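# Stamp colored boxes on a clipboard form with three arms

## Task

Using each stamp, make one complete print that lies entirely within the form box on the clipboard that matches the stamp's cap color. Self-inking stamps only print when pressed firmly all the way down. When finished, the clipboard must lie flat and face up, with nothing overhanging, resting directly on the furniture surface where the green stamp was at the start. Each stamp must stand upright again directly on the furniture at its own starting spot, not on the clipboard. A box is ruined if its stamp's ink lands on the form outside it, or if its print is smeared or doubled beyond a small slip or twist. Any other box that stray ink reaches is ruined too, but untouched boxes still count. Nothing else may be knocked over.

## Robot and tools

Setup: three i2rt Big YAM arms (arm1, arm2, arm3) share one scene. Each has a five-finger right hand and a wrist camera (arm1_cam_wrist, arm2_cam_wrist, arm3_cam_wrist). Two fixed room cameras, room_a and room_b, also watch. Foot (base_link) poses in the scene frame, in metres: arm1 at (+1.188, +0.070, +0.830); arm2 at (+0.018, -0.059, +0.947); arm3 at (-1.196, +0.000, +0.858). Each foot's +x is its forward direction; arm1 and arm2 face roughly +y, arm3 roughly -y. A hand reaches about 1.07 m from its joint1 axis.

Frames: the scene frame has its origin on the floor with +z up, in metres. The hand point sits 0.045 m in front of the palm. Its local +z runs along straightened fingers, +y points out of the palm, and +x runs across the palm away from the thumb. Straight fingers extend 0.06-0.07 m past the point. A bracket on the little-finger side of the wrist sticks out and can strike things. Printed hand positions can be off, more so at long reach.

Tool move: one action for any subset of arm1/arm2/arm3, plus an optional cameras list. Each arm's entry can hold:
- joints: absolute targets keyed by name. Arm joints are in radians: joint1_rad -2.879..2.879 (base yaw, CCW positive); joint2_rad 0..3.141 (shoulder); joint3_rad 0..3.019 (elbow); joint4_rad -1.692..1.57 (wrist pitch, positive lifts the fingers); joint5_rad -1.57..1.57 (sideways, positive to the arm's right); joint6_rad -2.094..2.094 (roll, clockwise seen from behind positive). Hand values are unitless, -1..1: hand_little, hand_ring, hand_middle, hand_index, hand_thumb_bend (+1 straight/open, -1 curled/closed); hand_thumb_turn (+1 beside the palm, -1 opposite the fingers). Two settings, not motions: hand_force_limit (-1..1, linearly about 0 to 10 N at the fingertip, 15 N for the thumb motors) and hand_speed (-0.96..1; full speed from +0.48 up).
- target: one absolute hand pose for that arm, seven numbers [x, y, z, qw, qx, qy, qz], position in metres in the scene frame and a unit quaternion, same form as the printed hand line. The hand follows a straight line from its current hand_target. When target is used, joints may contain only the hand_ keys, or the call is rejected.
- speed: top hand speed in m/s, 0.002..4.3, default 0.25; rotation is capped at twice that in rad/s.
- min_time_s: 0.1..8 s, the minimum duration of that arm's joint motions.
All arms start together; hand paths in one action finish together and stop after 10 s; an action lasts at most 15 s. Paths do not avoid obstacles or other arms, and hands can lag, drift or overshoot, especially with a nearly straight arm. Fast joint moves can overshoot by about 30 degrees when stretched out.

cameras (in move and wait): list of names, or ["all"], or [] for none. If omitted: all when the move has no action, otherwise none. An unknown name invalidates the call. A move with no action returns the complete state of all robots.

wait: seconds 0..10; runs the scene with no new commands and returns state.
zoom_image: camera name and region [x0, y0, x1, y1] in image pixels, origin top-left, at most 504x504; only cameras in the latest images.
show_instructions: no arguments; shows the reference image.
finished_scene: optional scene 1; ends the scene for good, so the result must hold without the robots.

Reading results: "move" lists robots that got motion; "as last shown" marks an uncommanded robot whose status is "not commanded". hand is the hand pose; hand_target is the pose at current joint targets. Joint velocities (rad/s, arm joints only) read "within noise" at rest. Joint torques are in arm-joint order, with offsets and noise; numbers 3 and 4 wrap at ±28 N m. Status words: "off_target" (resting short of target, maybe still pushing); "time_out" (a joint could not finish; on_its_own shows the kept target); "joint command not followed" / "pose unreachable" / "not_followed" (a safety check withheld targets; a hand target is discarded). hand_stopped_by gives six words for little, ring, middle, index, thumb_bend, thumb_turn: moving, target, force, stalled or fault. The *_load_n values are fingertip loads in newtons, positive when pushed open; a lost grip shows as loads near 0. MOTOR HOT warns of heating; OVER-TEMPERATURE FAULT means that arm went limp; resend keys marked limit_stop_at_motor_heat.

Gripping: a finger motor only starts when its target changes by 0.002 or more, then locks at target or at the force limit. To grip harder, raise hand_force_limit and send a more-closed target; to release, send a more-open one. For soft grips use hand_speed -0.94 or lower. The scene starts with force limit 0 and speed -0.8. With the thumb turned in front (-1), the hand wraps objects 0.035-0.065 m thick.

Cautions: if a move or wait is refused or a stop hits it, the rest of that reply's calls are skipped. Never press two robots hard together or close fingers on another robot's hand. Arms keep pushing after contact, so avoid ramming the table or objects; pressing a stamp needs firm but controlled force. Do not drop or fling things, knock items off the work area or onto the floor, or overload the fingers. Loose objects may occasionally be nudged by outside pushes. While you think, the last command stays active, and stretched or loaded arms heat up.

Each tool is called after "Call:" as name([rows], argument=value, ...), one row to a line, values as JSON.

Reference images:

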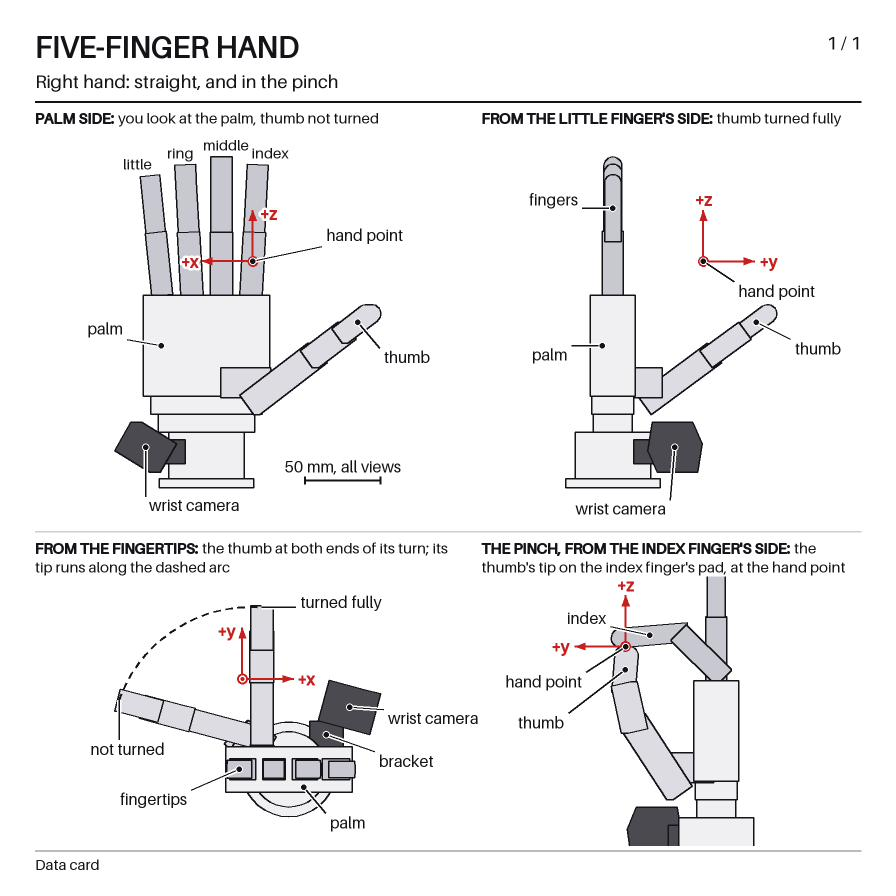

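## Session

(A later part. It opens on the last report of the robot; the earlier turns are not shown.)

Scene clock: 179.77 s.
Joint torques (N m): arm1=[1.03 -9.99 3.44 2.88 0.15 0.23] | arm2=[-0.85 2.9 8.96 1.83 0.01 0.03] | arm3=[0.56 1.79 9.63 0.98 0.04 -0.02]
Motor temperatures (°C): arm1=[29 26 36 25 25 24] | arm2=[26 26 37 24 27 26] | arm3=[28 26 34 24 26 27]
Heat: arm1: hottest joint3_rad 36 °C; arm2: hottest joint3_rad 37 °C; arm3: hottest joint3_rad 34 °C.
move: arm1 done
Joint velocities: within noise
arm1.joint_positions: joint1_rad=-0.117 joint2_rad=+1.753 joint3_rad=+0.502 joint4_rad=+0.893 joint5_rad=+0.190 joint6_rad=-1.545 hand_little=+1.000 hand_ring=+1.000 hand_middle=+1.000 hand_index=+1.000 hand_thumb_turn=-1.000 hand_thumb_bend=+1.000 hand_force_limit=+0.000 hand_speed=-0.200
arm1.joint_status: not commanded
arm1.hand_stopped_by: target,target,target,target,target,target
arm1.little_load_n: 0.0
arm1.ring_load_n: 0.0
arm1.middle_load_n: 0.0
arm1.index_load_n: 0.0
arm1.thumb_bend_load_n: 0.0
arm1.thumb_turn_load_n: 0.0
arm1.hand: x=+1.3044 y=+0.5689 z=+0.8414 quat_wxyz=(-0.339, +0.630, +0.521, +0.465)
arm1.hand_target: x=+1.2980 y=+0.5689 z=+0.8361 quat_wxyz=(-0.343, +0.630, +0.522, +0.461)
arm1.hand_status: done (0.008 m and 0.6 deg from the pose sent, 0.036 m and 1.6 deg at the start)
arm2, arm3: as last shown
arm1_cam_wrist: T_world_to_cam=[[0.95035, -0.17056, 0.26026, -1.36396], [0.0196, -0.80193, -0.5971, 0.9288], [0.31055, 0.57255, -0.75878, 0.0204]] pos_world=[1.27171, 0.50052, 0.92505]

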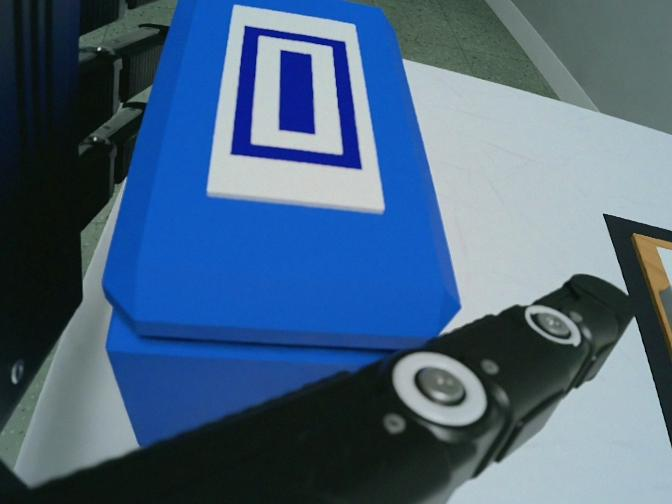

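Call:
move(arm1={"target":[1.298,0.569,0.828,-0.3434,0.6302,0.5217,0.4616],"speed":0.08}, cameras=["arm1_cam_wrist"])

Scene clock: 181.20 s.
Joint torques (N m): arm1=[1.03 -9.88 3.21 3.07 0.18 0.22] | arm2=[-0.26 2.78 8.91 1.85 -0.01 0.03] | arm3=[0.56 1.79 9.63 0.99 0.04 -0.02]
Motor temperatures (°C): arm1=[29 26 35 25 25 24] | arm2=[26 26 37 24 27 26] | arm3=[28 26 34 24 26 27]
Heat: arm1: hottest joint3_rad 35 °C; arm2: hottest joint3_rad 37 °C; arm3: hottest joint3_rad 34 °C.
move: arm1 done
Joint velocities: within noise
arm1.joint_positions: joint1_rad=-0.117 joint2_rad=+1.783 joint3_rad=+0.502 joint4_rad=+0.923 joint5_rad=+0.190 joint6_rad=-1.545 hand_little=+1.000 hand_ring=+1.000 hand_middle=+1.000 hand_index=+1.000 hand_thumb_turn=-1.000 hand_thumb_bend=+1.000 hand_force_limit=+0.000 hand_speed=-0.200
arm1.joint_status: not commanded
arm1.hand_stopped_by: target,target,target,target,target,target
arm1.little_load_n: 0.0
arm1.ring_load_n: 0.0
arm1.middle_load_n: 0.0
arm1.index_load_n: 0.0
arm1.thumb_bend_load_n: 0.0
arm1.thumb_turn_load_n: 0.0
arm1.hand: x=+1.3045 y=+0.5687 z=+0.8338 quat_wxyz=(-0.339, +0.630, +0.521, +0.465)
arm1.hand_target: x=+1.2980 y=+0.5689 z=+0.8281 quat_wxyz=(-0.343, +0.630, +0.522, +0.461)
arm1.hand_status: done (0.009 m and 0.6 deg from the pose sent, 0.015 m and 0.6 deg at the start)
arm2, arm3: as last shown
arm1_cam_wrist: T_world_to_cam=[[0.95036, -0.17065, 0.26019, -1.36201], [0.0196, -0.80171, -0.5974, 0.92426], [0.31054, 0.57284, -0.75856, 0.01439]] pos_world=[1.27181, 0.50032, 0.91745]

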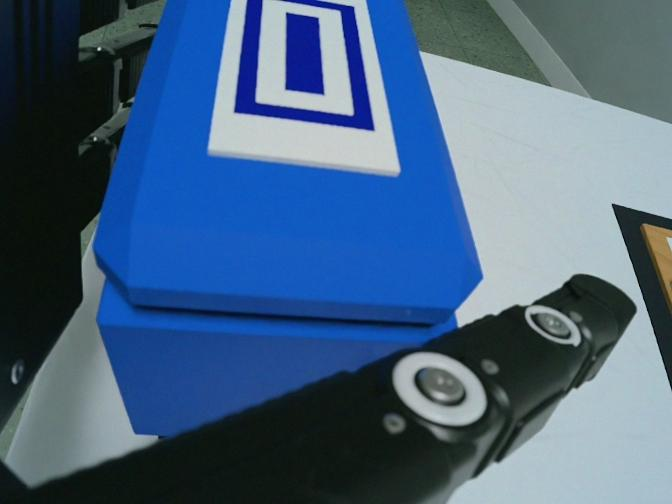

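Call:
move(arm1={"target":[1.306,0.568,0.828,-0.3434,0.6302,0.5217,0.4616],"speed":0.05})

Call:
move(arm1={"joints":{"hand_thumb_bend":0.5,"hand_speed":-0.85,"hand_force_limit":-0.2}}, cameras=["arm1_cam_wrist"])

Scene clock: 183.87 s.
Joint torques (N m): arm1=[-1.03 -9.7 3.18 2.85 -0.11 0.16] | arm2=[-1.38 3.25 8.87 1.58 0.01 0.03] | arm3=[0.56 1.79 9.63 0.99 0.04 -0.02]
Motor temperatures (°C): arm1=[29 26 35 25 25 24] | arm2=[26 26 37 24 27 26] | arm3=[28 26 34 24 26 27]
Heat: arm1: hottest joint3_rad 35 °C; arm2: hottest joint3_rad 37 °C; arm3: hottest joint3_rad 34 °C.
move: arm1 done
Joint velocities: within noise
arm1.joint_positions: joint1_rad=-0.117 joint2_rad=+1.783 joint3_rad=+0.502 joint4_rad=+0.926 joint5_rad=+0.175 joint6_rad=-1.545 hand_little=+1.000 hand_ring=+1.000 hand_middle=+1.000 hand_index=+1.000 hand_thumb_turn=-1.000 hand_thumb_bend=+1.000 hand_force_limit=+0.000 hand_speed=-0.200
arm1.joint_status: not commanded
arm1.hand_stopped_by: target,target,target,target,target,target
arm1.little_load_n: 0.0
arm1.ring_load_n: 0.0
arm1.middle_load_n: 0.0
arm1.index_load_n: 0.0
arm1.thumb_bend_load_n: 0.0
arm1.thumb_turn_load_n: 0.5
arm1.hand: x=+1.3019 y=+0.5705 z=+0.8340 quat_wxyz=(-0.344, +0.627, +0.524, +0.462)
arm1.hand_target: x=+1.3059 y=+0.5679 z=+0.8281 quat_wxyz=(-0.343, +0.630, +0.522, +0.461)
arm1.hand_status: done (0.008 m and 0.4 deg from the pose sent, 0.006 m and 0.6 deg at the start)
arm2, arm3: as last shown
pictures: none

Scene clock: 186.37 s.
Joint torques (N m): arm1=[-0.91 -9.88 3.22 2.85 -0.11 0.15] | arm2=[-0.62 2.9 8.8 1.65 -0.01 0.05] | arm3=[0.5 1.79 9.63 0.98 0.04 -0.02]
Motor temperatures (°C): arm1=[29 26 35 25 25 24] | arm2=[26 26 37 24 27 26] | arm3=[28 26 34 24 26 27]
Heat: arm1: hottest joint3_rad 35 °C; arm2: hottest joint3_rad 37 °C; arm3: hottest joint3_rad 34 °C.
move: arm1 off_target
Joint velocities: within noise
arm1.joint_positions: joint1_rad=-0.118 joint2_rad=+1.783 joint3_rad=+0.502 joint4_rad=+0.927 joint5_rad=+0.175 joint6_rad=-1.545 hand_little=+1.000 hand_ring=+1.000 hand_middle=+1.000 hand_index=+1.000 hand_thumb_turn=-1.000 hand_thumb_bend=+0.548 hand_force_limit=-0.200 hand_speed=-0.850
arm1.joint_status: hand_thumb_bend off_target (ended at +0.548, target +0.500); the others done
arm1.hand_stopped_by: target,target,target,target,force,target
arm1.little_load_n: 0.0
arm1.ring_load_n: 0.0
arm1.middle_load_n: 0.0
arm1.index_load_n: 0.0
arm1.thumb_bend_load_n: 6.0
arm1.thumb_turn_load_n: 1.5
arm1.hand: x=+1.3025 y=+0.5705 z=+0.8343 quat_wxyz=(-0.344, +0.628, +0.523, +0.462)
arm1.hand_target: x=+1.3059 y=+0.5679 z=+0.8282 quat_wxyz=(-0.343, +0.630, +0.522, +0.461)
arm1.hand_status: not commanded
arm2.joint_positions: joint1_rad=+0.324 joint2_rad=+0.620 joint3_rad=+1.386 joint4_rad=-1.524 joint5_rad=-0.089 joint6_rad=-1.582 hand_little=+1.000 hand_ring=+1.000 hand_middle=+1.000 hand_index=+1.000 hand_thumb_turn=+1.000 hand_thumb_bend=+1.000 hand_force_limit=+0.000 hand_speed=-0.800
arm2.joint_status: not commanded
arm2.hand_stopped_by: target,target,target,target,target,target
arm2.little_load_n: 0.0
arm2.ring_load_n: 0.0
arm2.middle_load_n: 0.0
arm2.index_load_n: 0.0
arm2.thumb_bend_load_n: 0.0
arm2.thumb_turn_load_n: 0.0
arm2.hand: x=-0.0104 y=+0.1512 z=+1.4070 quat_wxyz=(-0.348, +0.506, +0.766, +0.190)
arm2.hand_target: x=-0.0104 y=+0.1515 z=+1.4181 quat_wxyz=(-0.358, +0.502, +0.762, +0.197)
arm2.hand_status: not commanded
arm3.joint_positions: joint1_rad=-0.880 joint2_rad=+0.621 joint3_rad=+1.361 joint4_rad=-1.625 joint5_rad=+0.146 joint6_rad=-1.401 hand_little=+1.000 hand_ring=+1.000 hand_middle=+1.000 hand_index=+1.000 hand_thumb_turn=+1.000 hand_thumb_bend=+1.000 hand_force_limit=+0.000 hand_speed=-0.800
arm3.joint_status: not commanded
arm3.hand_stopped_by: target,target,target,target,target,target
arm3.little_load_n: 0.0
arm3.ring_load_n: 0.0
arm3.middle_load_n: 0.0
arm3.index_load_n: 0.0
arm3.thumb_bend_load_n: 0.0
arm3.thumb_turn_load_n: 0.0
arm3.hand: x=-1.3774 y=-0.0426 z=+1.2961 quat_wxyz=(+0.334, +0.215, -0.915, +0.077)
arm3.hand_target: x=-1.3774 y=-0.0426 z=+1.3031 quat_wxyz=(+0.342, +0.214, -0.912, +0.081)
arm3.hand_status: not commanded
arm1_cam_wrist: T_world_to_cam=[[0.95366, -0.15981, 0.25492, -1.36604], [0.02675, -0.79889, -0.60088, 0.91797], [0.29968, 0.57986, -0.7576, 0.02364]] pos_world=[1.2711, 0.50134, 0.91774]

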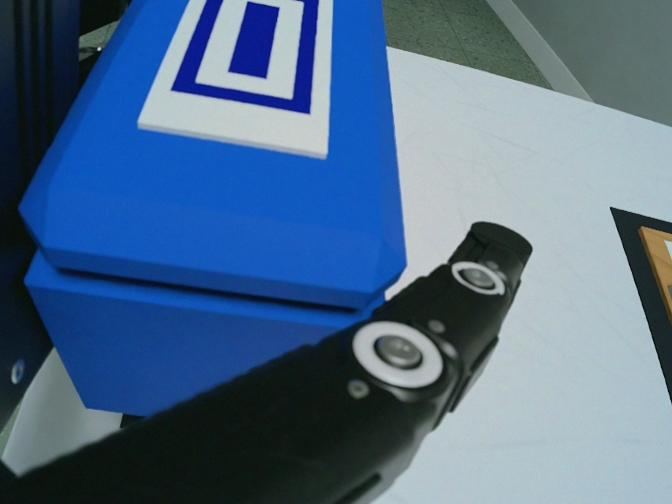

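Call:
move(arm1={"joints":{"hand_thumb_bend":1.0,"hand_speed":-0.5}})

Call:
move(arm1={"target":[1.304,0.555,0.828,-0.3434,0.6302,0.5217,0.4616],"speed":0.05}, cameras=["arm1_cam_wrist"])

Scene clock: 193.80 s.
Joint torques (N m): arm1=[-0.73 -10.17 3.21 2.99 -0.01 0.16] | arm2=[-1.03 3.19 8.96 1.8 0.02 0.01] | arm3=[0.56 1.79 9.63 0.99 0.04 -0.03]
Motor temperatures (°C): arm1=[29 26 34 25 25 24] | arm2=[26 26 38 24 27 26] | arm3=[28 26 34 24 26 27]
Heat: arm1: hottest joint3_rad 34 °C; arm2: hottest joint3_rad 38 °C; arm3: hottest joint3_rad 34 °C.
move: arm1 done
Joint velocities: within noise
arm1.joint_positions: joint1_rad=-0.118 joint2_rad=+1.783 joint3_rad=+0.502 joint4_rad=+0.927 joint5_rad=+0.173 joint6_rad=-1.545 hand_little=+1.000 hand_ring=+1.000 hand_middle=+1.000 hand_index=+1.000 hand_thumb_turn=-1.000 hand_thumb_bend=+1.000 hand_force_limit=-0.200 hand_speed=-0.500
arm1.joint_status: all done
arm1.hand_stopped_by: target,target,target,target,target,target
arm1.little_load_n: 0.0
arm1.ring_load_n: 0.0
arm1.middle_load_n: 0.0
arm1.index_load_n: 0.0
arm1.thumb_bend_load_n: 0.0
arm1.thumb_turn_load_n: 0.5
arm1.hand: x=+1.3021 y=+0.5707 z=+0.8342 quat_wxyz=(-0.345, +0.627, +0.524, +0.462)
arm1.hand_target: x=+1.3060 y=+0.5679 z=+0.8282 quat_wxyz=(-0.343, +0.630, +0.522, +0.461)
arm1.hand_status: not commanded
arm2, arm3: as last shown
pictures: none

Scene clock: 194.77 s.
Joint torques (N m): arm1=[-0.38 -10.81 2.73 2.92 0.12 0.15] | arm2=[-1.14 3.25 8.84 1.59 0.04 0.04] | arm3=[0.56 1.79 9.63 0.98 0.04 -0.02]
Motor temperatures (°C): arm1=[29 26 34 25 25 24] | arm2=[26 26 38 24 27 26] | arm3=[28 26 34 24 26 27]
Heat: arm1: hottest joint3_rad 34 °C; arm2: hottest joint3_rad 38 °C; arm3: hottest joint3_rad 34 °C.
move: arm1 done
Joint velocities: within noise
arm1.joint_positions: joint1_rad=-0.118 joint2_rad=+1.783 joint3_rad=+0.468 joint4_rad=+0.949 joint5_rad=+0.173 joint6_rad=-1.545 hand_little=+1.000 hand_ring=+1.000 hand_middle=+1.000 hand_index=+1.000 hand_thumb_turn=-1.000 hand_thumb_bend=+1.000 hand_force_limit=-0.200 hand_speed=-0.500
arm1.joint_status: not commanded
arm1.hand_stopped_by: target,target,target,target,target,target
arm1.little_load_n: 0.0
arm1.ring_load_n: 0.0
arm1.middle_load_n: 0.0
arm1.index_load_n: 0.0
arm1.thumb_bend_load_n: 0.0
arm1.thumb_turn_load_n: 0.0
arm1.hand: x=+1.3016 y=+0.5569 z=+0.8279 quat_wxyz=(-0.341, +0.629, +0.527, +0.458)
arm1.hand_target: x=+1.3040 y=+0.5550 z=+0.8281 quat_wxyz=(-0.343, +0.630, +0.522, +0.462)
arm1.hand_status: done (0.003 m and 0.7 deg from the pose sent, 0.017 m and 0.5 deg at the start)
arm2, arm3: as last shown
arm3.ring_load_n: -0.5
arm1_cam_wrist: T_world_to_cam=[[0.9543, -0.15481, 0.25564, -1.37001], [0.02757, -0.80613, -0.5911, 0.89822], [0.29759, 0.57113, -0.76502, 0.04075]] pos_world=[1.2705, 0.48872, 0.91234]

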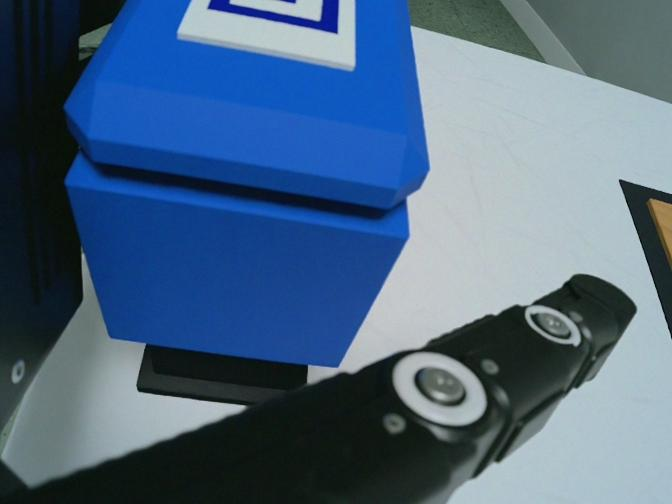

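Call:
move(arm1={"target":[1.307,0.559,0.828,-0.3434,0.6302,0.5217,0.4616],"speed":0.05})

Call:
move(arm1={"joints":{"hand_thumb_bend":0.2,"hand_speed":-0.85,"hand_force_limit":-0.2}}, cameras=["arm1_cam_wrist"])

Scene clock: 198.40 s.
Joint torques (N m): arm1=[-1.26 -10.17 3.58 2.8 -0.08 0.14] | arm2=[-0.5 2.84 8.88 1.89 0.01 0.02] | arm3=[0.56 1.79 9.63 0.98 0.04 -0.02]
Motor temperatures (°C): arm1=[29 26 34 25 25 24] | arm2=[26 26 38 24 27 26] | arm3=[28 26 34 24 26 27]
Heat: arm1: hottest joint3_rad 34 °C; arm2: hottest joint3_rad 38 °C; arm3: hottest joint3_rad 34 °C.
move: arm1 done
Joint velocities: within noise
arm1.joint_positions: joint1_rad=-0.118 joint2_rad=+1.783 joint3_rad=+0.468 joint4_rad=+0.949 joint5_rad=+0.169 joint6_rad=-1.545 hand_little=+1.000 hand_ring=+1.000 hand_middle=+1.000 hand_index=+1.000 hand_thumb_turn=-1.000 hand_thumb_bend=+1.000 hand_force_limit=-0.200 hand_speed=-0.500
arm1.joint_status: not commanded
arm1.hand_stopped_by: target,target,target,target,target,target
arm1.little_load_n: 0.0
arm1.ring_load_n: 0.0
arm1.middle_load_n: 0.0
arm1.index_load_n: 0.0
arm1.thumb_bend_load_n: 0.0
arm1.thumb_turn_load_n: 0.5
arm1.hand: x=+1.3010 y=+0.5572 z=+0.8278 quat_wxyz=(-0.342, +0.629, +0.527, +0.457)
arm1.hand_target: x=+1.3070 y=+0.5589 z=+0.8280 quat_wxyz=(-0.343, +0.630, +0.522, +0.461)
arm1.hand_status: done (0.006 m and 0.8 deg from the pose sent, 0.006 m and 0.7 deg at the start)
arm2, arm3: as last shown
arm3.ring_load_n: 0.0
pictures: none

Scene clock: 202.03 s.
Joint torques (N m): arm1=[-1.2 -10.58 3.58 2.69 -0.07 0.15] | arm2=[-0.44 3.19 9.01 1.8 -0.02 0.05] | arm3=[0.56 1.79 9.63 0.99 0.04 -0.02]
Motor temperatures (°C): arm1=[29 26 33 25 25 24] | arm2=[26 26 38 24 27 26] | arm3=[28 26 34 24 26 27]
Heat: arm1: hottest joint3_rad 33 °C; arm2: hottest joint3_rad 38 °C; arm3: hottest joint3_rad 34 °C.
move: arm1 off_target
Joint velocities: within noise
arm1.joint_positions: joint1_rad=-0.121 joint2_rad=+1.783 joint3_rad=+0.468 joint4_rad=+0.949 joint5_rad=+0.170 joint6_rad=-1.545 hand_little=+1.000 hand_ring=+1.000 hand_middle=+1.000 hand_index=+1.000 hand_thumb_turn=-1.000 hand_thumb_bend=+0.303 hand_force_limit=-0.200 hand_speed=-0.850
arm1.joint_status: hand_thumb_bend off_target (ended at +0.303, target +0.200); the others done
arm1.hand_stopped_by: target,target,target,target,force,target
arm1.little_load_n: 0.0
arm1.ring_load_n: 0.0
arm1.middle_load_n: 0.0
arm1.index_load_n: 0.0
arm1.thumb_bend_load_n: 6.0
arm1.thumb_turn_load_n: 3.0
arm1.hand: x=+1.3022 y=+0.5569 z=+0.8278 quat_wxyz=(-0.342, +0.630, +0.526, +0.458)
arm1.hand_target: x=+1.3070 y=+0.5589 z=+0.8280 quat_wxyz=(-0.343, +0.630, +0.522, +0.462)
arm1.hand_status: not commanded
arm2, arm3: as last shown
arm3.middle_load_n: -0.5
arm1_cam_wrist: T_world_to_cam=[[0.95468, -0.15432, 0.2545, -1.37034], [0.0273, -0.80607, -0.59119, 0.89855], [0.29639, 0.57134, -0.76533, 0.04217]] pos_world=[1.2712, 0.48872, 0.91224]

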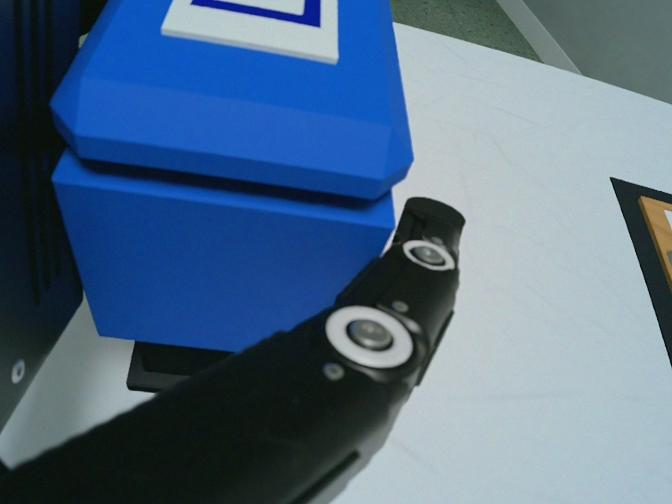

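Call:
move(arm1={"joints":{"hand_thumb_bend":0.15,"hand_speed":-0.9,"hand_force_limit":0.1}})

Call:
move(arm1={"target":[1.307,0.559,0.848,-0.3434,0.6302,0.5217,0.4616],"speed":0.05}, cameras=["arm1_cam_wrist"])

Scene clock: 204.07 s.
Joint torques (N m): arm1=[-1.2 -10.46 3.7 2.67 -0.11 0.15] | arm2=[-0.79 2.9 8.99 1.77 0 0.04] | arm3=[0.56 1.73 9.63 0.98 0.04 -0.02]
Motor temperatures (°C): arm1=[29 26 33 25 25 24] | arm2=[26 26 38 24 27 26] | arm3=[28 26 34 24 26 27]
Heat: arm1: hottest joint3_rad 33 °C; arm2: hottest joint3_rad 38 °C; arm3: hottest joint3_rad 34 °C.
move: arm1 off_target
Joint velocities: within noise
arm1.joint_positions: joint1_rad=-0.121 joint2_rad=+1.783 joint3_rad=+0.468 joint4_rad=+0.949 joint5_rad=+0.171 joint6_rad=-1.545 hand_little=+1.000 hand_ring=+1.000 hand_middle=+1.000 hand_index=+1.000 hand_thumb_turn=-1.000 hand_thumb_bend=+0.247 hand_force_limit=+0.100 hand_speed=-0.900
arm1.joint_status: hand_thumb_bend off_target (ended at +0.247, target +0.150); the others done
arm1.hand_stopped_by: target,target,target,target,force,target
arm1.little_load_n: 0.0
arm1.ring_load_n: 0.0
arm1.middle_load_n: 0.0
arm1.index_load_n: 0.0
arm1.thumb_bend_load_n: 8.5
arm1.thumb_turn_load_n: 3.5
arm1.hand: x=+1.3023 y=+0.5569 z=+0.8278 quat_wxyz=(-0.342, +0.630, +0.526, +0.458)
arm1.hand_target: x=+1.3070 y=+0.5589 z=+0.8280 quat_wxyz=(-0.343, +0.630, +0.522, +0.462)
arm1.hand_status: not commanded
arm2, arm3: as last shown
arm3.middle_load_n: 0.0
pictures: none

Scene clock: 205.23 s.
Joint torques (N m): arm1=[-0.91 -13.39 3.9 2.18 0.06 0.17] | arm2=[-0.03 2.55 8.92 1.76 0.01 0.01] | arm3=[0.56 1.79 9.63 0.98 0.04 -0.02]
Motor temperatures (°C): arm1=[29 26 33 25 25 24] | arm2=[26 26 38 24 27 26] | arm3=[28 26 34 24 26 27]
Heat: arm1: hottest joint3_rad 33 °C; arm2: hottest joint3_rad 38 °C; arm3: hottest joint3_rad 34 °C.
move: arm1 off_target
Joint velocities: within noise
arm1.joint_positions: joint1_rad=-0.122 joint2_rad=+1.738 joint3_rad=+0.468 joint4_rad=+0.884 joint5_rad=+0.166 joint6_rad=-1.545 hand_little=+1.000 hand_ring=+1.000 hand_middle=+1.000 hand_index=+1.000 hand_thumb_turn=-1.000 hand_thumb_bend=+0.247 hand_force_limit=+0.100 hand_speed=-0.900
arm1.joint_status: not commanded
arm1.hand_stopped_by: target,target,target,target,force,target
arm1.little_load_n: 0.0
arm1.ring_load_n: 0.0
arm1.middle_load_n: 0.0
arm1.index_load_n: 0.0
arm1.thumb_bend_load_n: 7.5
arm1.thumb_turn_load_n: 5.0
arm1.hand: x=+1.3017 y=+0.5551 z=+0.8341 quat_wxyz=(-0.337, +0.633, +0.531, +0.452)
arm1.hand_target: x=+1.3070 y=+0.5589 z=+0.8479 quat_wxyz=(-0.343, +0.630, +0.522, +0.462)
arm1.hand_status: off_target (0.015 m and 1.8 deg from the pose sent, 0.021 m and 0.7 deg at the start)
arm2, arm3: as last shown
arm1_cam_wrist: T_world_to_cam=[[0.95564, -0.14686, 0.25531, -1.37772], [0.02801, -0.81757, -0.57514, 0.89282], [0.2932, 0.55678, -0.77719, 0.07025]] pos_world=[1.271, 0.4885, 0.91984]

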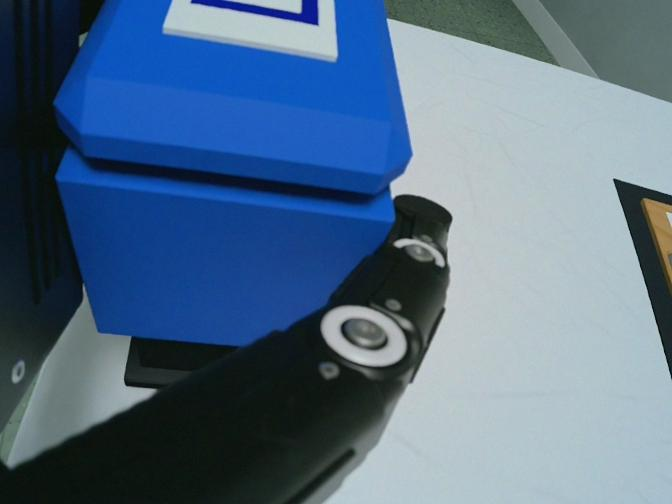

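Call:
move(arm1={"target":[1.307,0.559,0.885,-0.3434,0.6302,0.5217,0.4616],"speed":0.06}, cameras=["arm1_cam_wrist"])

Scene clock: 206.93 s.
Joint torques (N m): arm1=[-1.2 -12.22 5.74 2.21 -0.02 0.13] | arm2=[-0.73 2.84 8.9 1.7 0.04 0.07] | arm3=[0.56 1.79 9.63 0.98 0.04 -0.02]
Motor temperatures (°C): arm1=[29 26 33 25 25 24] | arm2=[26 26 38 24 27 26] | arm3=[28 26 34 24 26 27]
Heat: arm1: hottest joint3_rad 33 °C; arm2: hottest joint3_rad 38 °C; arm3: hottest joint3_rad 34 °C.
move: arm1 off_target
Joint velocities: within noise
arm1.joint_positions: joint1_rad=-0.122 joint2_rad=+1.591 joint3_rad=+0.468 joint4_rad=+0.729 joint5_rad=+0.166 joint6_rad=-1.545 hand_little=+1.000 hand_ring=+1.000 hand_middle=+1.000 hand_index=+1.000 hand_thumb_turn=-1.000 hand_thumb_bend=+0.247 hand_force_limit=+0.100 hand_speed=-0.900
arm1.joint_status: not commanded
arm1.hand_stopped_by: target,target,target,target,force,target
arm1.little_load_n: 0.0
arm1.ring_load_n: 0.0
arm1.middle_load_n: 0.0
arm1.index_load_n: 0.0
arm1.thumb_bend_load_n: 7.5
arm1.thumb_turn_load_n: 5.0
arm1.hand: x=+1.3010 y=+0.5518 z=+0.8681 quat_wxyz=(-0.334, +0.634, +0.533, +0.449)
arm1.hand_target: x=+1.3070 y=+0.5587 z=+0.8850 quat_wxyz=(-0.343, +0.630, +0.522, +0.462)
arm1.hand_status: off_target (0.019 m and 2.2 deg from the pose sent, 0.051 m and 1.8 deg at the start)
arm2, arm3: as last shown
arm3.index_load_n: -0.5
arm1_cam_wrist: T_world_to_cam=[[0.95571, -0.14503, 0.25609, -1.38809], [0.02772, -0.82193, -0.56892, 0.90714], [0.293, 0.55082, -0.7815, 0.10604]] pos_world=[1.2704, 0.48588, 0.95444]

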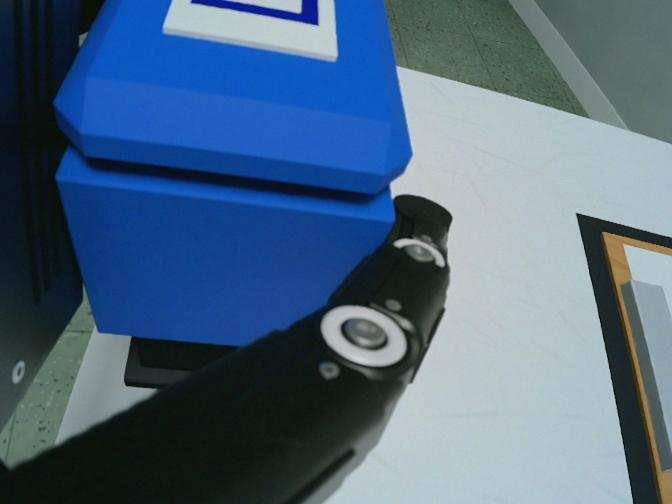

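Call:
move(arm1={"target":[1.307,0.559,0.93,-0.3434,0.6302,0.5217,0.4616],"speed":0.15})

Call:
move(arm1={"target":[1.663,0.485,0.93,-0.3134,0.6609,0.4865,0.478],"speed":0.2}, cameras=["arm1_cam_wrist","room_b"])

Scene clock: 214.17 s.
Joint torques (N m): arm1=[-1.38 -10.75 9.2 2.13 0 0.13] | arm2=[-0.79 2.96 8.94 1.78 0 0.05] | arm3=[0.5 1.79 9.63 0.98 0.04 -0.02]
Motor temperatures (°C): arm1=[29 26 33 25 25 24] | arm2=[26 26 38 24 27 26] | arm3=[28 26 34 24 26 27]
Heat: arm1: hottest joint3_rad 33 °C; arm2: hottest joint3_rad 38 °C; arm3: hottest joint3_rad 34 °C.
move: arm1 off_target
Joint velocities: within noise
arm1.joint_positions: joint1_rad=-0.122 joint2_rad=+1.428 joint3_rad=+0.468 joint4_rad=+0.540 joint5_rad=+0.164 joint6_rad=-1.545 hand_little=+1.000 hand_ring=+1.000 hand_middle=+1.000 hand_index=+1.000 hand_thumb_turn=-1.000 hand_thumb_bend=+0.247 hand_force_limit=+0.100 hand_speed=-0.900
arm1.joint_status: not commanded
arm1.hand_stopped_by: target,target,target,target,force,target
arm1.little_load_n: 0.0
arm1.ring_load_n: 0.0
arm1.middle_load_n: 0.0
arm1.index_load_n: 0.0
arm1.thumb_bend_load_n: 7.0
arm1.thumb_turn_load_n: 5.0
arm1.hand: x=+1.2999 y=+0.5399 z=+0.9011 quat_wxyz=(-0.327, +0.639, +0.539, +0.442)
arm1.hand_target: x=+1.3068 y=+0.5575 z=+0.9305 quat_wxyz=(-0.343, +0.630, +0.522, +0.462)
arm1.hand_status: off_target (0.035 m and 3.7 deg from the pose sent, 0.063 m and 2.2 deg at the start)
arm2.joint_positions: joint1_rad=+0.324 joint2_rad=+0.620 joint3_rad=+1.386 joint4_rad=-1.524 joint5_rad=-0.089 joint6_rad=-1.582 hand_little=+1.000 hand_ring=+1.000 hand_middle=+1.000 hand_index=+1.000 hand_thumb_turn=+1.000 hand_thumb_bend=+1.000 hand_force_limit=+0.000 hand_speed=-0.800
arm2.joint_status: not commanded
arm2.hand_stopped_by: target,target,target,target,target,target
arm2.little_load_n: 0.0
arm2.ring_load_n: 0.0
arm2.middle_load_n: 0.0
arm2.index_load_n: 0.0
arm2.thumb_bend_load_n: 0.0
arm2.thumb_turn_load_n: 0.0
arm2.hand: x=-0.0104 y=+0.1512 z=+1.4070 quat_wxyz=(-0.348, +0.506, +0.766, +0.190)
arm2.hand_target: x=-0.0104 y=+0.1515 z=+1.4181 quat_wxyz=(-0.358, +0.502, +0.762, +0.197)
arm2.hand_status: not commanded
arm3.joint_positions: joint1_rad=-0.880 joint2_rad=+0.621 joint3_rad=+1.361 joint4_rad=-1.625 joint5_rad=+0.146 joint6_rad=-1.401 hand_little=+1.000 hand_ring=+1.000 hand_middle=+1.000 hand_index=+1.000 hand_thumb_turn=+1.000 hand_thumb_bend=+1.000 hand_force_limit=+0.000 hand_speed=-0.800
arm3.joint_status: not commanded
arm3.hand_stopped_by: target,target,target,target,target,target
arm3.little_load_n: 0.0
arm3.ring_load_n: 0.0
arm3.middle_load_n: 0.0
arm3.index_load_n: 0.0
arm3.thumb_bend_load_n: 0.0
arm3.thumb_turn_load_n: 0.0
arm3.hand: x=-1.3774 y=-0.0426 z=+1.2961 quat_wxyz=(+0.334, +0.215, -0.915, +0.077)
arm3.hand_target: x=-1.3774 y=-0.0426 z=+1.3031 quat_wxyz=(+0.342, +0.214, -0.912, +0.081)
arm3.hand_status: not commanded
pictures: none

Scene clock: 216.87 s.
Joint torques (N m): arm1=[-0.5 -12.16 9.95 1.94 -0.35 0] | arm2=[-0.67 2.96 8.91 1.76 0 0.05] | arm3=[0.56 1.79 9.65 0.99 0.04 -0.02]
Motor temperatures (°C): arm1=[29 26 34 25 25 24] | arm2=[26 26 38 24 27 26] | arm3=[28 26 35 24 26 27]
Heat: arm1: hottest joint3_rad 34 °C; arm2: hottest joint3_rad 38 °C; arm3: hottest joint3_rad 35 °C.
move: arm1 off_target
Joint velocities: within noise
arm1.joint_positions: joint1_rad=-0.988 joint2_rad=+1.660 joint3_rad=+0.792 joint4_rad=+0.413 joint5_rad=-0.523 joint6_rad=-1.816 hand_little=+1.000 hand_ring=+1.000 hand_middle=+1.000 hand_index=+1.000 hand_thumb_turn=-1.000 hand_thumb_bend=+0.247 hand_force_limit=+0.100 hand_speed=-0.900
arm1.joint_status: not commanded
arm1.hand_stopped_by: target,target,target,target,force,target
arm1.little_load_n: 0.0
arm1.ring_load_n: 0.0
arm1.middle_load_n: 0.0
arm1.index_load_n: 0.0
arm1.thumb_bend_load_n: 7.5
arm1.thumb_turn_load_n: 5.0
arm1.hand: x=+1.6457 y=+0.4743 z=+0.9136 quat_wxyz=(-0.316, +0.674, +0.483, +0.462)
arm1.hand_target: x=+1.6620 y=+0.4841 z=+0.9306 quat_wxyz=(-0.313, +0.661, +0.486, +0.478)
arm1.hand_status: off_target (0.026 m and 2.4 deg from the pose sent, 0.368 m and 7.8 deg at the start)
arm2, arm3: as last shown
arm1_cam_wrist: T_world_to_cam=[[0.9368, -0.27055, 0.22183, -1.61846], [-0.09837, -0.81214, -0.57511, 1.06829], [0.33576, 0.51694, -0.78743, 0.0344]] pos_world=[1.6097, 0.41193, 1.0005]

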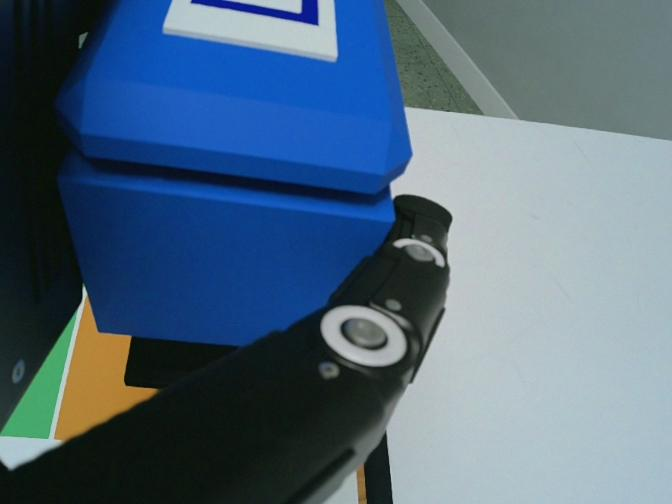

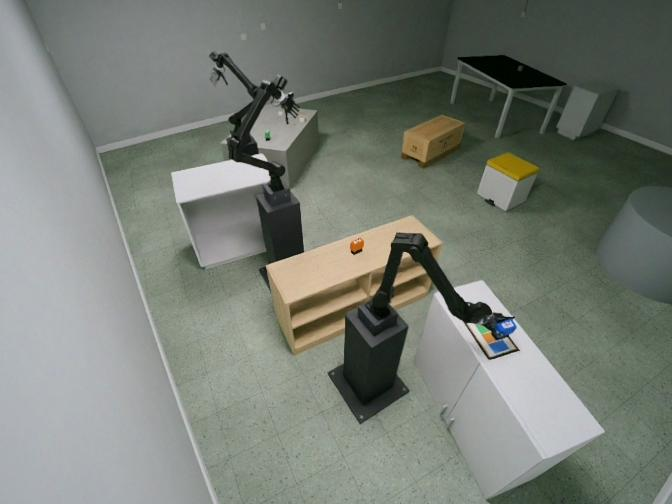

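Call:
zoom_image(camera="arm1_cam_wrist", region=[0, 0, 480, 480])

Call:
zoom_image(camera="arm1_cam_wrist", region=[0, 260, 240, 500])

Scaled by 1.050 from the camera's image (finer frame: 960x720).

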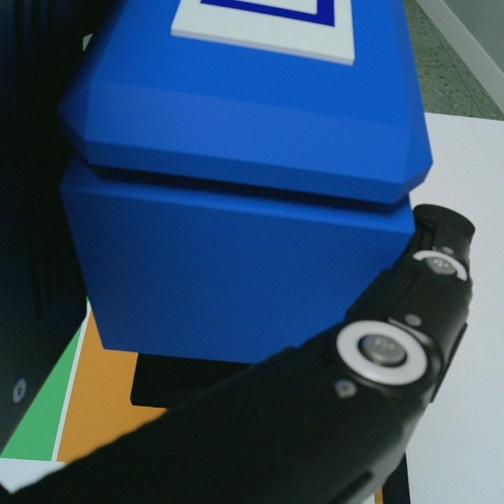

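Scaled by 2.100 from the camera's image (finer frame: 960x720).

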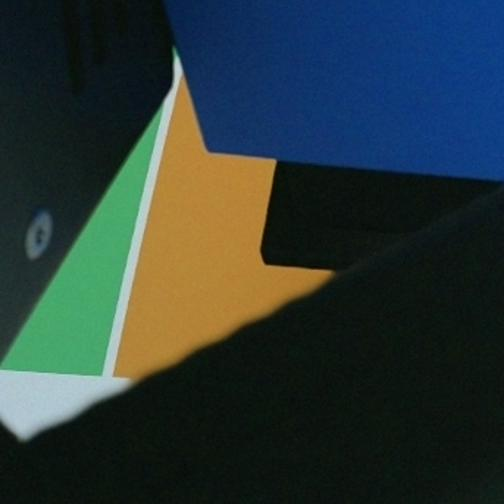

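Call:
move(arm1={"target":[1.694,0.484,0.872,-0.308,0.651,0.486,0.496],"speed":0.1}, cameras=["arm1_cam_wrist","room_b"])

Call:
zoom_image(camera="arm1_cam_wrist", region=[0, 200, 300, 500])

Scene clock: 227.00 s.
Joint torques (N m): arm1=[-1.26 -14.56 8.42 3.04 -0.42 0.02] | arm2=[-0.56 3.02 8.84 1.69 0.01 -0.02] | arm3=[0.56 1.79 9.65 0.98 0.04 -0.02]
Motor temperatures (°C): arm1=[29 26 34 25 25 24] | arm2=[26 26 38 24 27 26] | arm3=[28 26 35 24 26 27]
Heat: arm1: hottest joint3_rad 34 °C; arm2: hottest joint3_rad 38 °C; arm3: hottest joint3_rad 35 °C.
move: arm1 off_target
Joint velocities: within noise
arm1.joint_positions: joint1_rad=-1.016 joint2_rad=+1.857 joint3_rad=+0.824 joint4_rad=+0.581 joint5_rad=-0.544 joint6_rad=-1.840 hand_little=+1.000 hand_ring=+1.000 hand_middle=+1.000 hand_index=+1.000 hand_thumb_turn=-1.000 hand_thumb_bend=+0.247 hand_force_limit=+0.100 hand_speed=-0.900
arm1.joint_status: not commanded
arm1.hand_stopped_by: target,target,target,target,force,target
arm1.little_load_n: 0.0
arm1.ring_load_n: 0.0
arm1.middle_load_n: 0.0
arm1.index_load_n: 0.0
arm1.thumb_bend_load_n: 7.5
arm1.thumb_turn_load_n: 5.0
arm1.hand: x=+1.6719 y=+0.4762 z=+0.8528 quat_wxyz=(-0.312, +0.669, +0.485, +0.468)
arm1.hand_target: x=+1.6928 y=+0.4829 z=+0.8727 quat_wxyz=(-0.307, +0.651, +0.486, +0.496)
arm1.hand_status: off_target (0.030 m and 3.8 deg from the pose sent, 0.064 m and 4.8 deg at the start)
arm2, arm3: as last shown
arm1_cam_wrist: T_world_to_cam=[[0.93246, -0.27172, 0.23807, -1.63507], [-0.0887, -0.81103, -0.57824, 1.02344], [0.3502, 0.51807, -0.78036, -0.054]] pos_world=[1.63433, 0.41374, 0.93892]

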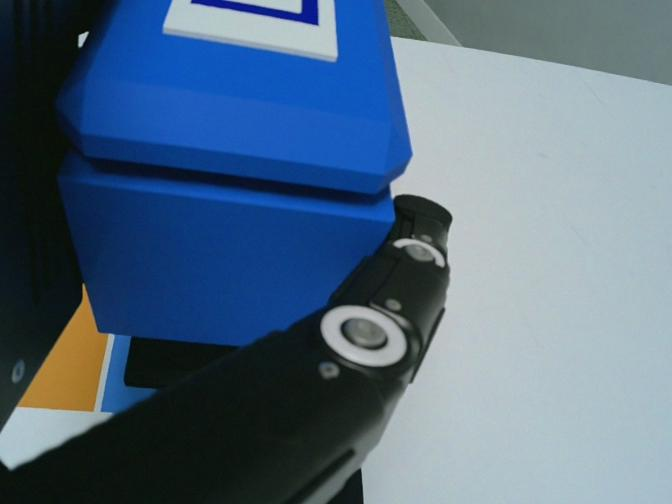

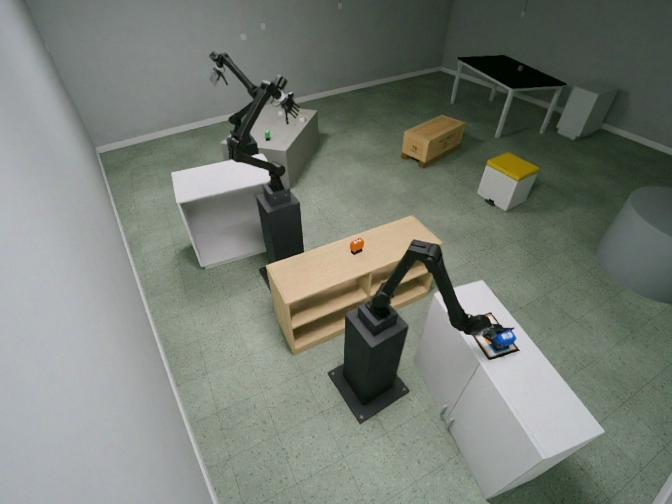

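Scaled by 1.680 from the camera's image (finer frame: 960x720).

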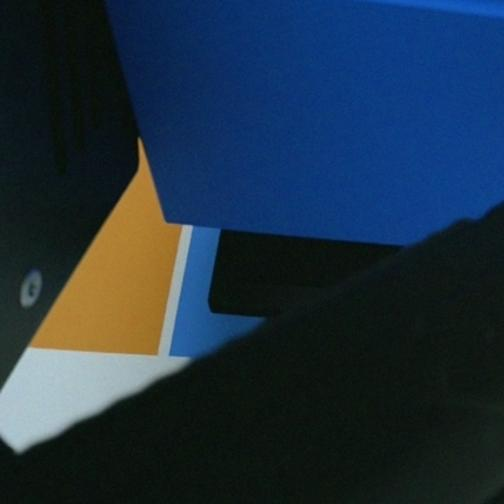

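Call:
move(arm1={"target":[1.6955,0.490,0.856,-0.308,0.651,0.486,0.496],"speed":0.05}, cameras=["arm1_cam_wrist"])

Call:
zoom_image(camera="arm1_cam_wrist", region=[0, 200, 300, 500])

Scene clock: 234.97 s.
Joint torques (N m): arm1=[-0.26 -14.45 8.02 3.18 -0.19 0.05] | arm2=[-0.97 3.02 9.03 1.72 0.03 0.02] | arm3=[0.56 1.79 9.63 0.98 0.04 -0.02]
Motor temperatures (°C): arm1=[29 26 35 25 25 24] | arm2=[26 26 38 24 27 26] | arm3=[28 26 35 24 26 27]
Heat: arm1: hottest joint3_rad 35 °C; arm2: hottest joint3_rad 38 °C; arm3: hottest joint3_rad 35 °C.
move: arm1 off_target
Joint velocities: within noise
arm1.joint_positions: joint1_rad=-1.016 joint2_rad=+1.906 joint3_rad=+0.838 joint4_rad=+0.620 joint5_rad=-0.541 joint6_rad=-1.840 hand_little=+1.000 hand_ring=+1.000 hand_middle=+1.000 hand_index=+1.000 hand_thumb_turn=-1.000 hand_thumb_bend=+0.247 hand_force_limit=+0.100 hand_speed=-0.900
arm1.joint_status: not commanded
arm1.hand_stopped_by: target,target,target,target,force,target
arm1.little_load_n: 0.0
arm1.ring_load_n: 0.0
arm1.middle_load_n: 0.5
arm1.index_load_n: 0.0
arm1.thumb_bend_load_n: 7.5
arm1.thumb_turn_load_n: 4.5
arm1.hand: x=+1.6768 y=+0.4790 z=+0.8384 quat_wxyz=(-0.311, +0.669, +0.484, +0.470)
arm1.hand_target: x=+1.6945 y=+0.4891 z=+0.8568 quat_wxyz=(-0.308, +0.651, +0.486, +0.496)
arm1.hand_status: off_target (0.028 m and 3.6 deg from the pose sent, 0.028 m and 3.8 deg at the start)
arm2, arm3: as last shown
arm1_cam_wrist: T_world_to_cam=[[0.9309, -0.27426, 0.24127, -1.6343], [-0.08841, -0.81003, -0.57969, 1.01802], [0.35442, 0.5183, -0.7783, -0.07723]] pos_world=[1.63874, 0.41644, 0.92432]

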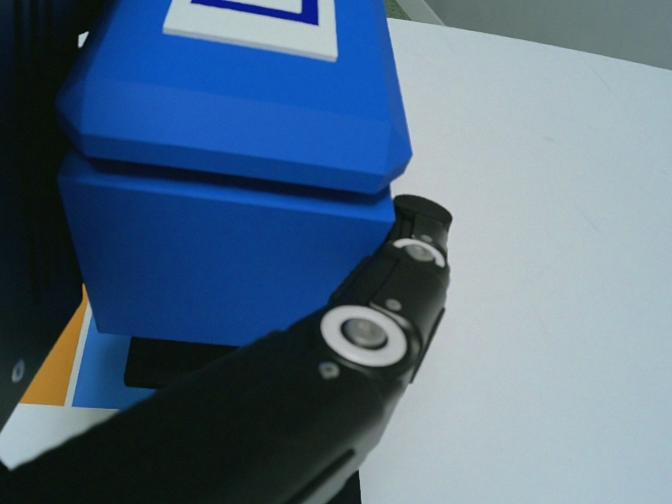

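Scaled by 1.680 from the camera's image (finer frame: 960x720).

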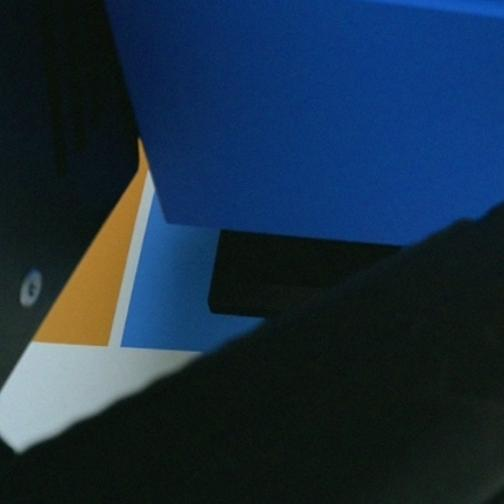

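Call:
move(arm1={"target":[1.688,0.494,0.856,-0.308,0.651,0.486,0.496],"speed":0.05}, cameras=["arm1_cam_wrist"])

Call:
zoom_image(camera="arm1_cam_wrist", region=[0, 200, 300, 500])

Scene clock: 237.73 s.
Joint torques (N m): arm1=[0.91 -14.92 7.16 3.25 -0.19 0.12] | arm2=[-1.26 2.78 8.96 1.78 0.01 0.02] | arm3=[0.56 1.79 9.63 0.98 0.04 -0.02]
Motor temperatures (°C): arm1=[29 26 34 25 25 24] | arm2=[26 26 38 24 27 26] | arm3=[28 26 35 24 26 27]
Heat: arm1: hottest joint3_rad 34 °C; arm2: hottest joint3_rad 38 °C; arm3: hottest joint3_rad 35 °C.
move: arm1 off_target
Joint velocities: within noise
arm1.joint_positions: joint1_rad=-1.016 joint2_rad=+1.906 joint3_rad=+0.838 joint4_rad=+0.630 joint5_rad=-0.527 joint6_rad=-1.840 hand_little=+1.000 hand_ring=+1.000 hand_middle=+1.000 hand_index=+1.000 hand_thumb_turn=-1.000 hand_thumb_bend=+0.247 hand_force_limit=+0.100 hand_speed=-0.900
arm1.joint_status: not commanded
arm1.hand_stopped_by: target,target,target,target,force,target
arm1.little_load_n: 0.0
arm1.ring_load_n: 0.0
arm1.middle_load_n: 0.0
arm1.index_load_n: 0.0
arm1.thumb_bend_load_n: 7.5
arm1.thumb_turn_load_n: 4.5
arm1.hand: x=+1.6800 y=+0.4777 z=+0.8405 quat_wxyz=(-0.306, +0.669, +0.482, +0.476)
arm1.hand_target: x=+1.6873 y=+0.4934 z=+0.8565 quat_wxyz=(-0.308, +0.651, +0.486, +0.496)
arm1.hand_status: off_target (0.024 m and 3.1 deg from the pose sent, 0.026 m and 3.6 deg at the start)
arm2, arm3: as last shown
arm2.thumb_turn_load_n: -0.5
arm1_cam_wrist: T_world_to_cam=[[0.92444, -0.28665, 0.25148, -1.62991], [-0.0925, -0.80836, -0.58138, 1.02595], [0.36994, 0.51419, -0.77379, -0.10406]] pos_world=[1.64015, 0.41562, 0.92584]

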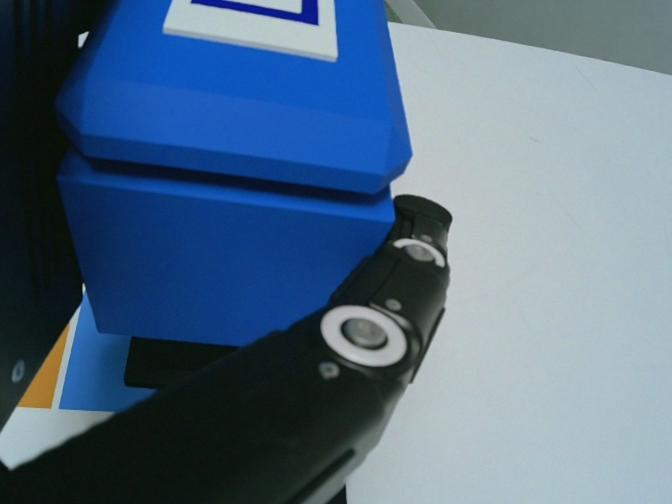

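Scaled by 1.680 from the camera's image (finer frame: 960x720).

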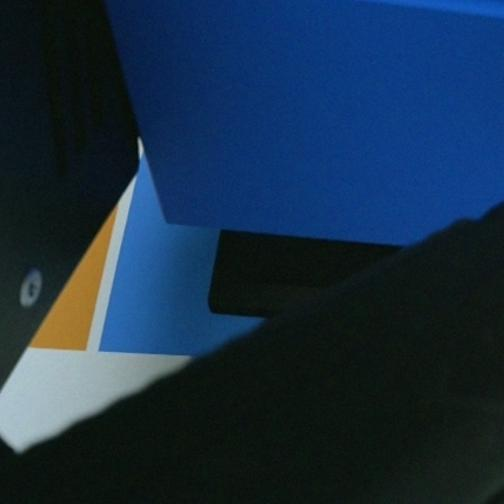

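Call:
move(arm1={"joints":{"joint1_rad":-0.985},"min_time_s":1}, cameras=["arm1_cam_wrist"])

Scene clock: 242.13 s.
Joint torques (N m): arm1=[1.55 -15.21 7.34 3.15 -0.18 0.11] | arm2=[-0.38 2.67 8.8 1.8 -0.01 0.05] | arm3=[0.56 1.73 9.63 0.99 0.04 -0.02]
Motor temperatures (°C): arm1=[29 26 34 25 25 24] | arm2=[26 26 38 24 27 26] | arm3=[28 26 35 24 26 27]
Heat: arm1: hottest joint3_rad 34 °C; arm2: hottest joint3_rad 38 °C; arm3: hottest joint3_rad 35 °C.
move: arm1 done
Joint velocities: within noise
arm1.joint_positions: joint1_rad=-0.998 joint2_rad=+1.906 joint3_rad=+0.838 joint4_rad=+0.630 joint5_rad=-0.527 joint6_rad=-1.840 hand_little=+1.000 hand_ring=+1.000 hand_middle=+1.000 hand_index=+1.000 hand_thumb_turn=-1.000 hand_thumb_bend=+0.247 hand_force_limit=+0.100 hand_speed=-0.900
arm1.joint_status: all done
arm1.hand_stopped_by: target,target,target,target,force,target
arm1.little_load_n: 0.0
arm1.ring_load_n: 0.0
arm1.middle_load_n: 0.0
arm1.index_load_n: -0.5
arm1.thumb_bend_load_n: 7.0
arm1.thumb_turn_load_n: 4.5
arm1.hand: x=+1.6723 y=+0.4868 z=+0.8404 quat_wxyz=(-0.310, +0.665, +0.488, +0.473)
arm1.hand_target: x=+1.6793 y=+0.5026 z=+0.8564 quat_wxyz=(-0.312, +0.646, +0.492, +0.493)
arm1.hand_status: not commanded
arm2, arm3: as last shown
arm2.thumb_turn_load_n: 0.0
arm1_cam_wrist: T_world_to_cam=[[0.92964, -0.26918, 0.25161, -1.63743], [-0.0773, -0.81015, -0.5811, 1.00782], [0.36026, 0.52077, -0.77396, -0.09278]] pos_world=[1.63356, 0.42404, 0.92584]

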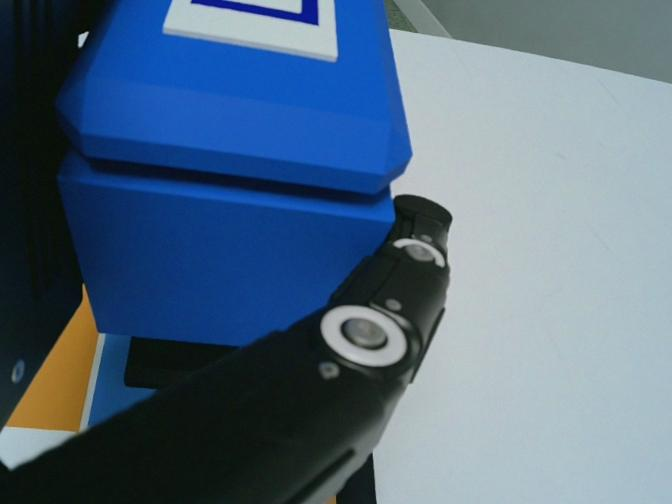

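Call:
zoom_image(camera="arm1_cam_wrist", region=[0, 260, 240, 500])

Scaled by 2.100 from the camera's image (finer frame: 960x720).

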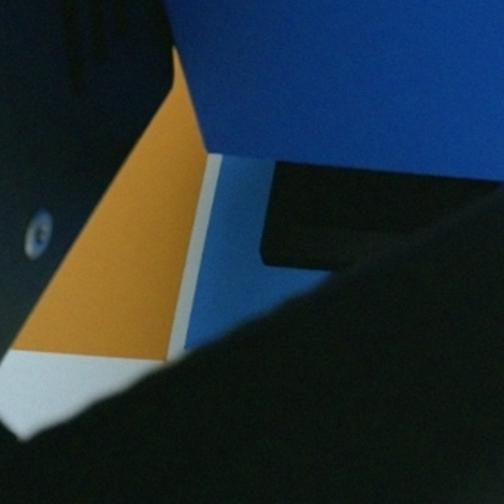

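Call:
move(arm1={"target":[1.676,0.4995,0.851,-0.312,0.646,0.492,0.493],"speed":0.03}, cameras=["arm1_cam_wrist"])

Call:
zoom_image(camera="arm1_cam_wrist", region=[0, 260, 240, 500])

Scene clock: 248.07 s.
Joint torques (N m): arm1=[1.03 -14.27 6 3.19 -0.17 0.11] | arm2=[-1.08 2.9 9.17 1.81 0.01 0.03] | arm3=[0.5 1.79 9.63 0.98 0.04 -0.02]
Motor temperatures (°C): arm1=[29 27 34 25 25 24] | arm2=[26 26 38 24 27 26] | arm3=[28 26 35 24 26 27]
Heat: arm1: hottest joint3_rad 34 °C; arm2: hottest joint3_rad 38 °C; arm3: hottest joint3_rad 35 °C.
move: arm1 off_target
Joint velocities: within noise
arm1.joint_positions: joint1_rad=-0.998 joint2_rad=+1.906 joint3_rad=+0.838 joint4_rad=+0.651 joint5_rad=-0.527 joint6_rad=-1.840 hand_little=+1.000 hand_ring=+1.000 hand_middle=+1.000 hand_index=+1.000 hand_thumb_turn=-1.000 hand_thumb_bend=+0.247 hand_force_limit=+0.100 hand_speed=-0.900
arm1.joint_status: not commanded
arm1.hand_stopped_by: target,target,target,target,force,target
arm1.little_load_n: 0.0
arm1.ring_load_n: 0.0
arm1.middle_load_n: 0.5
arm1.index_load_n: 0.0
arm1.thumb_bend_load_n: 7.0
arm1.thumb_turn_load_n: 5.0
arm1.hand: x=+1.6743 y=+0.4884 z=+0.8454 quat_wxyz=(-0.310, +0.659, +0.488, +0.482)
arm1.hand_target: x=+1.6757 y=+0.4994 z=+0.8513 quat_wxyz=(-0.312, +0.646, +0.492, +0.493)
arm1.hand_status: off_target (0.013 m and 2.0 deg from the pose sent, 0.017 m and 3.2 deg at the start)
arm2, arm3: as last shown
arm1_cam_wrist: T_world_to_cam=[[0.92545, -0.27225, 0.26348, -1.64166], [-0.06754, -0.80286, -0.59232, 1.00179], [0.3728, 0.53037, -0.7614, -0.12671]] pos_world=[1.63418, 0.42456, 0.92945]

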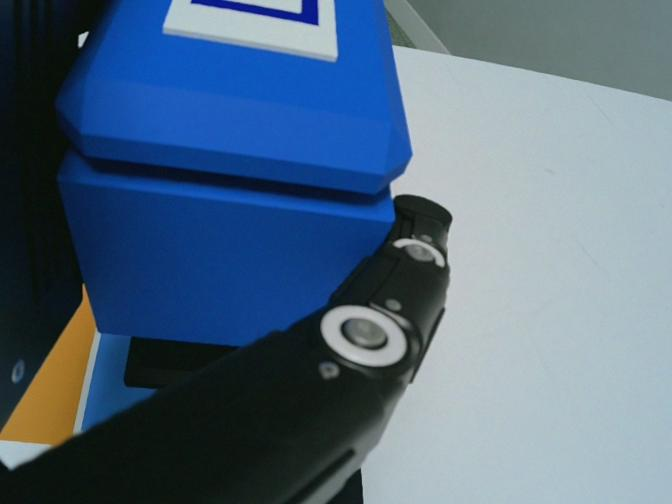

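Scaled by 2.100 from the camera's image (finer frame: 960x720).

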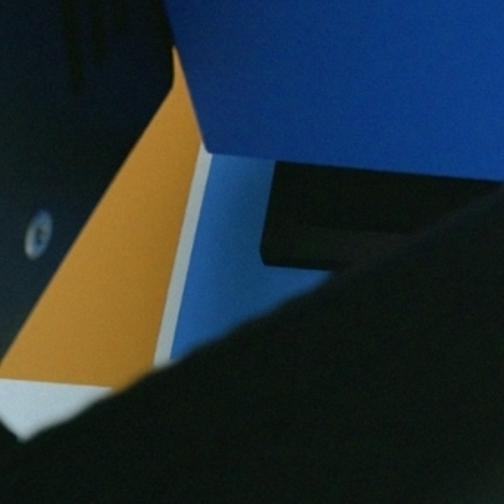

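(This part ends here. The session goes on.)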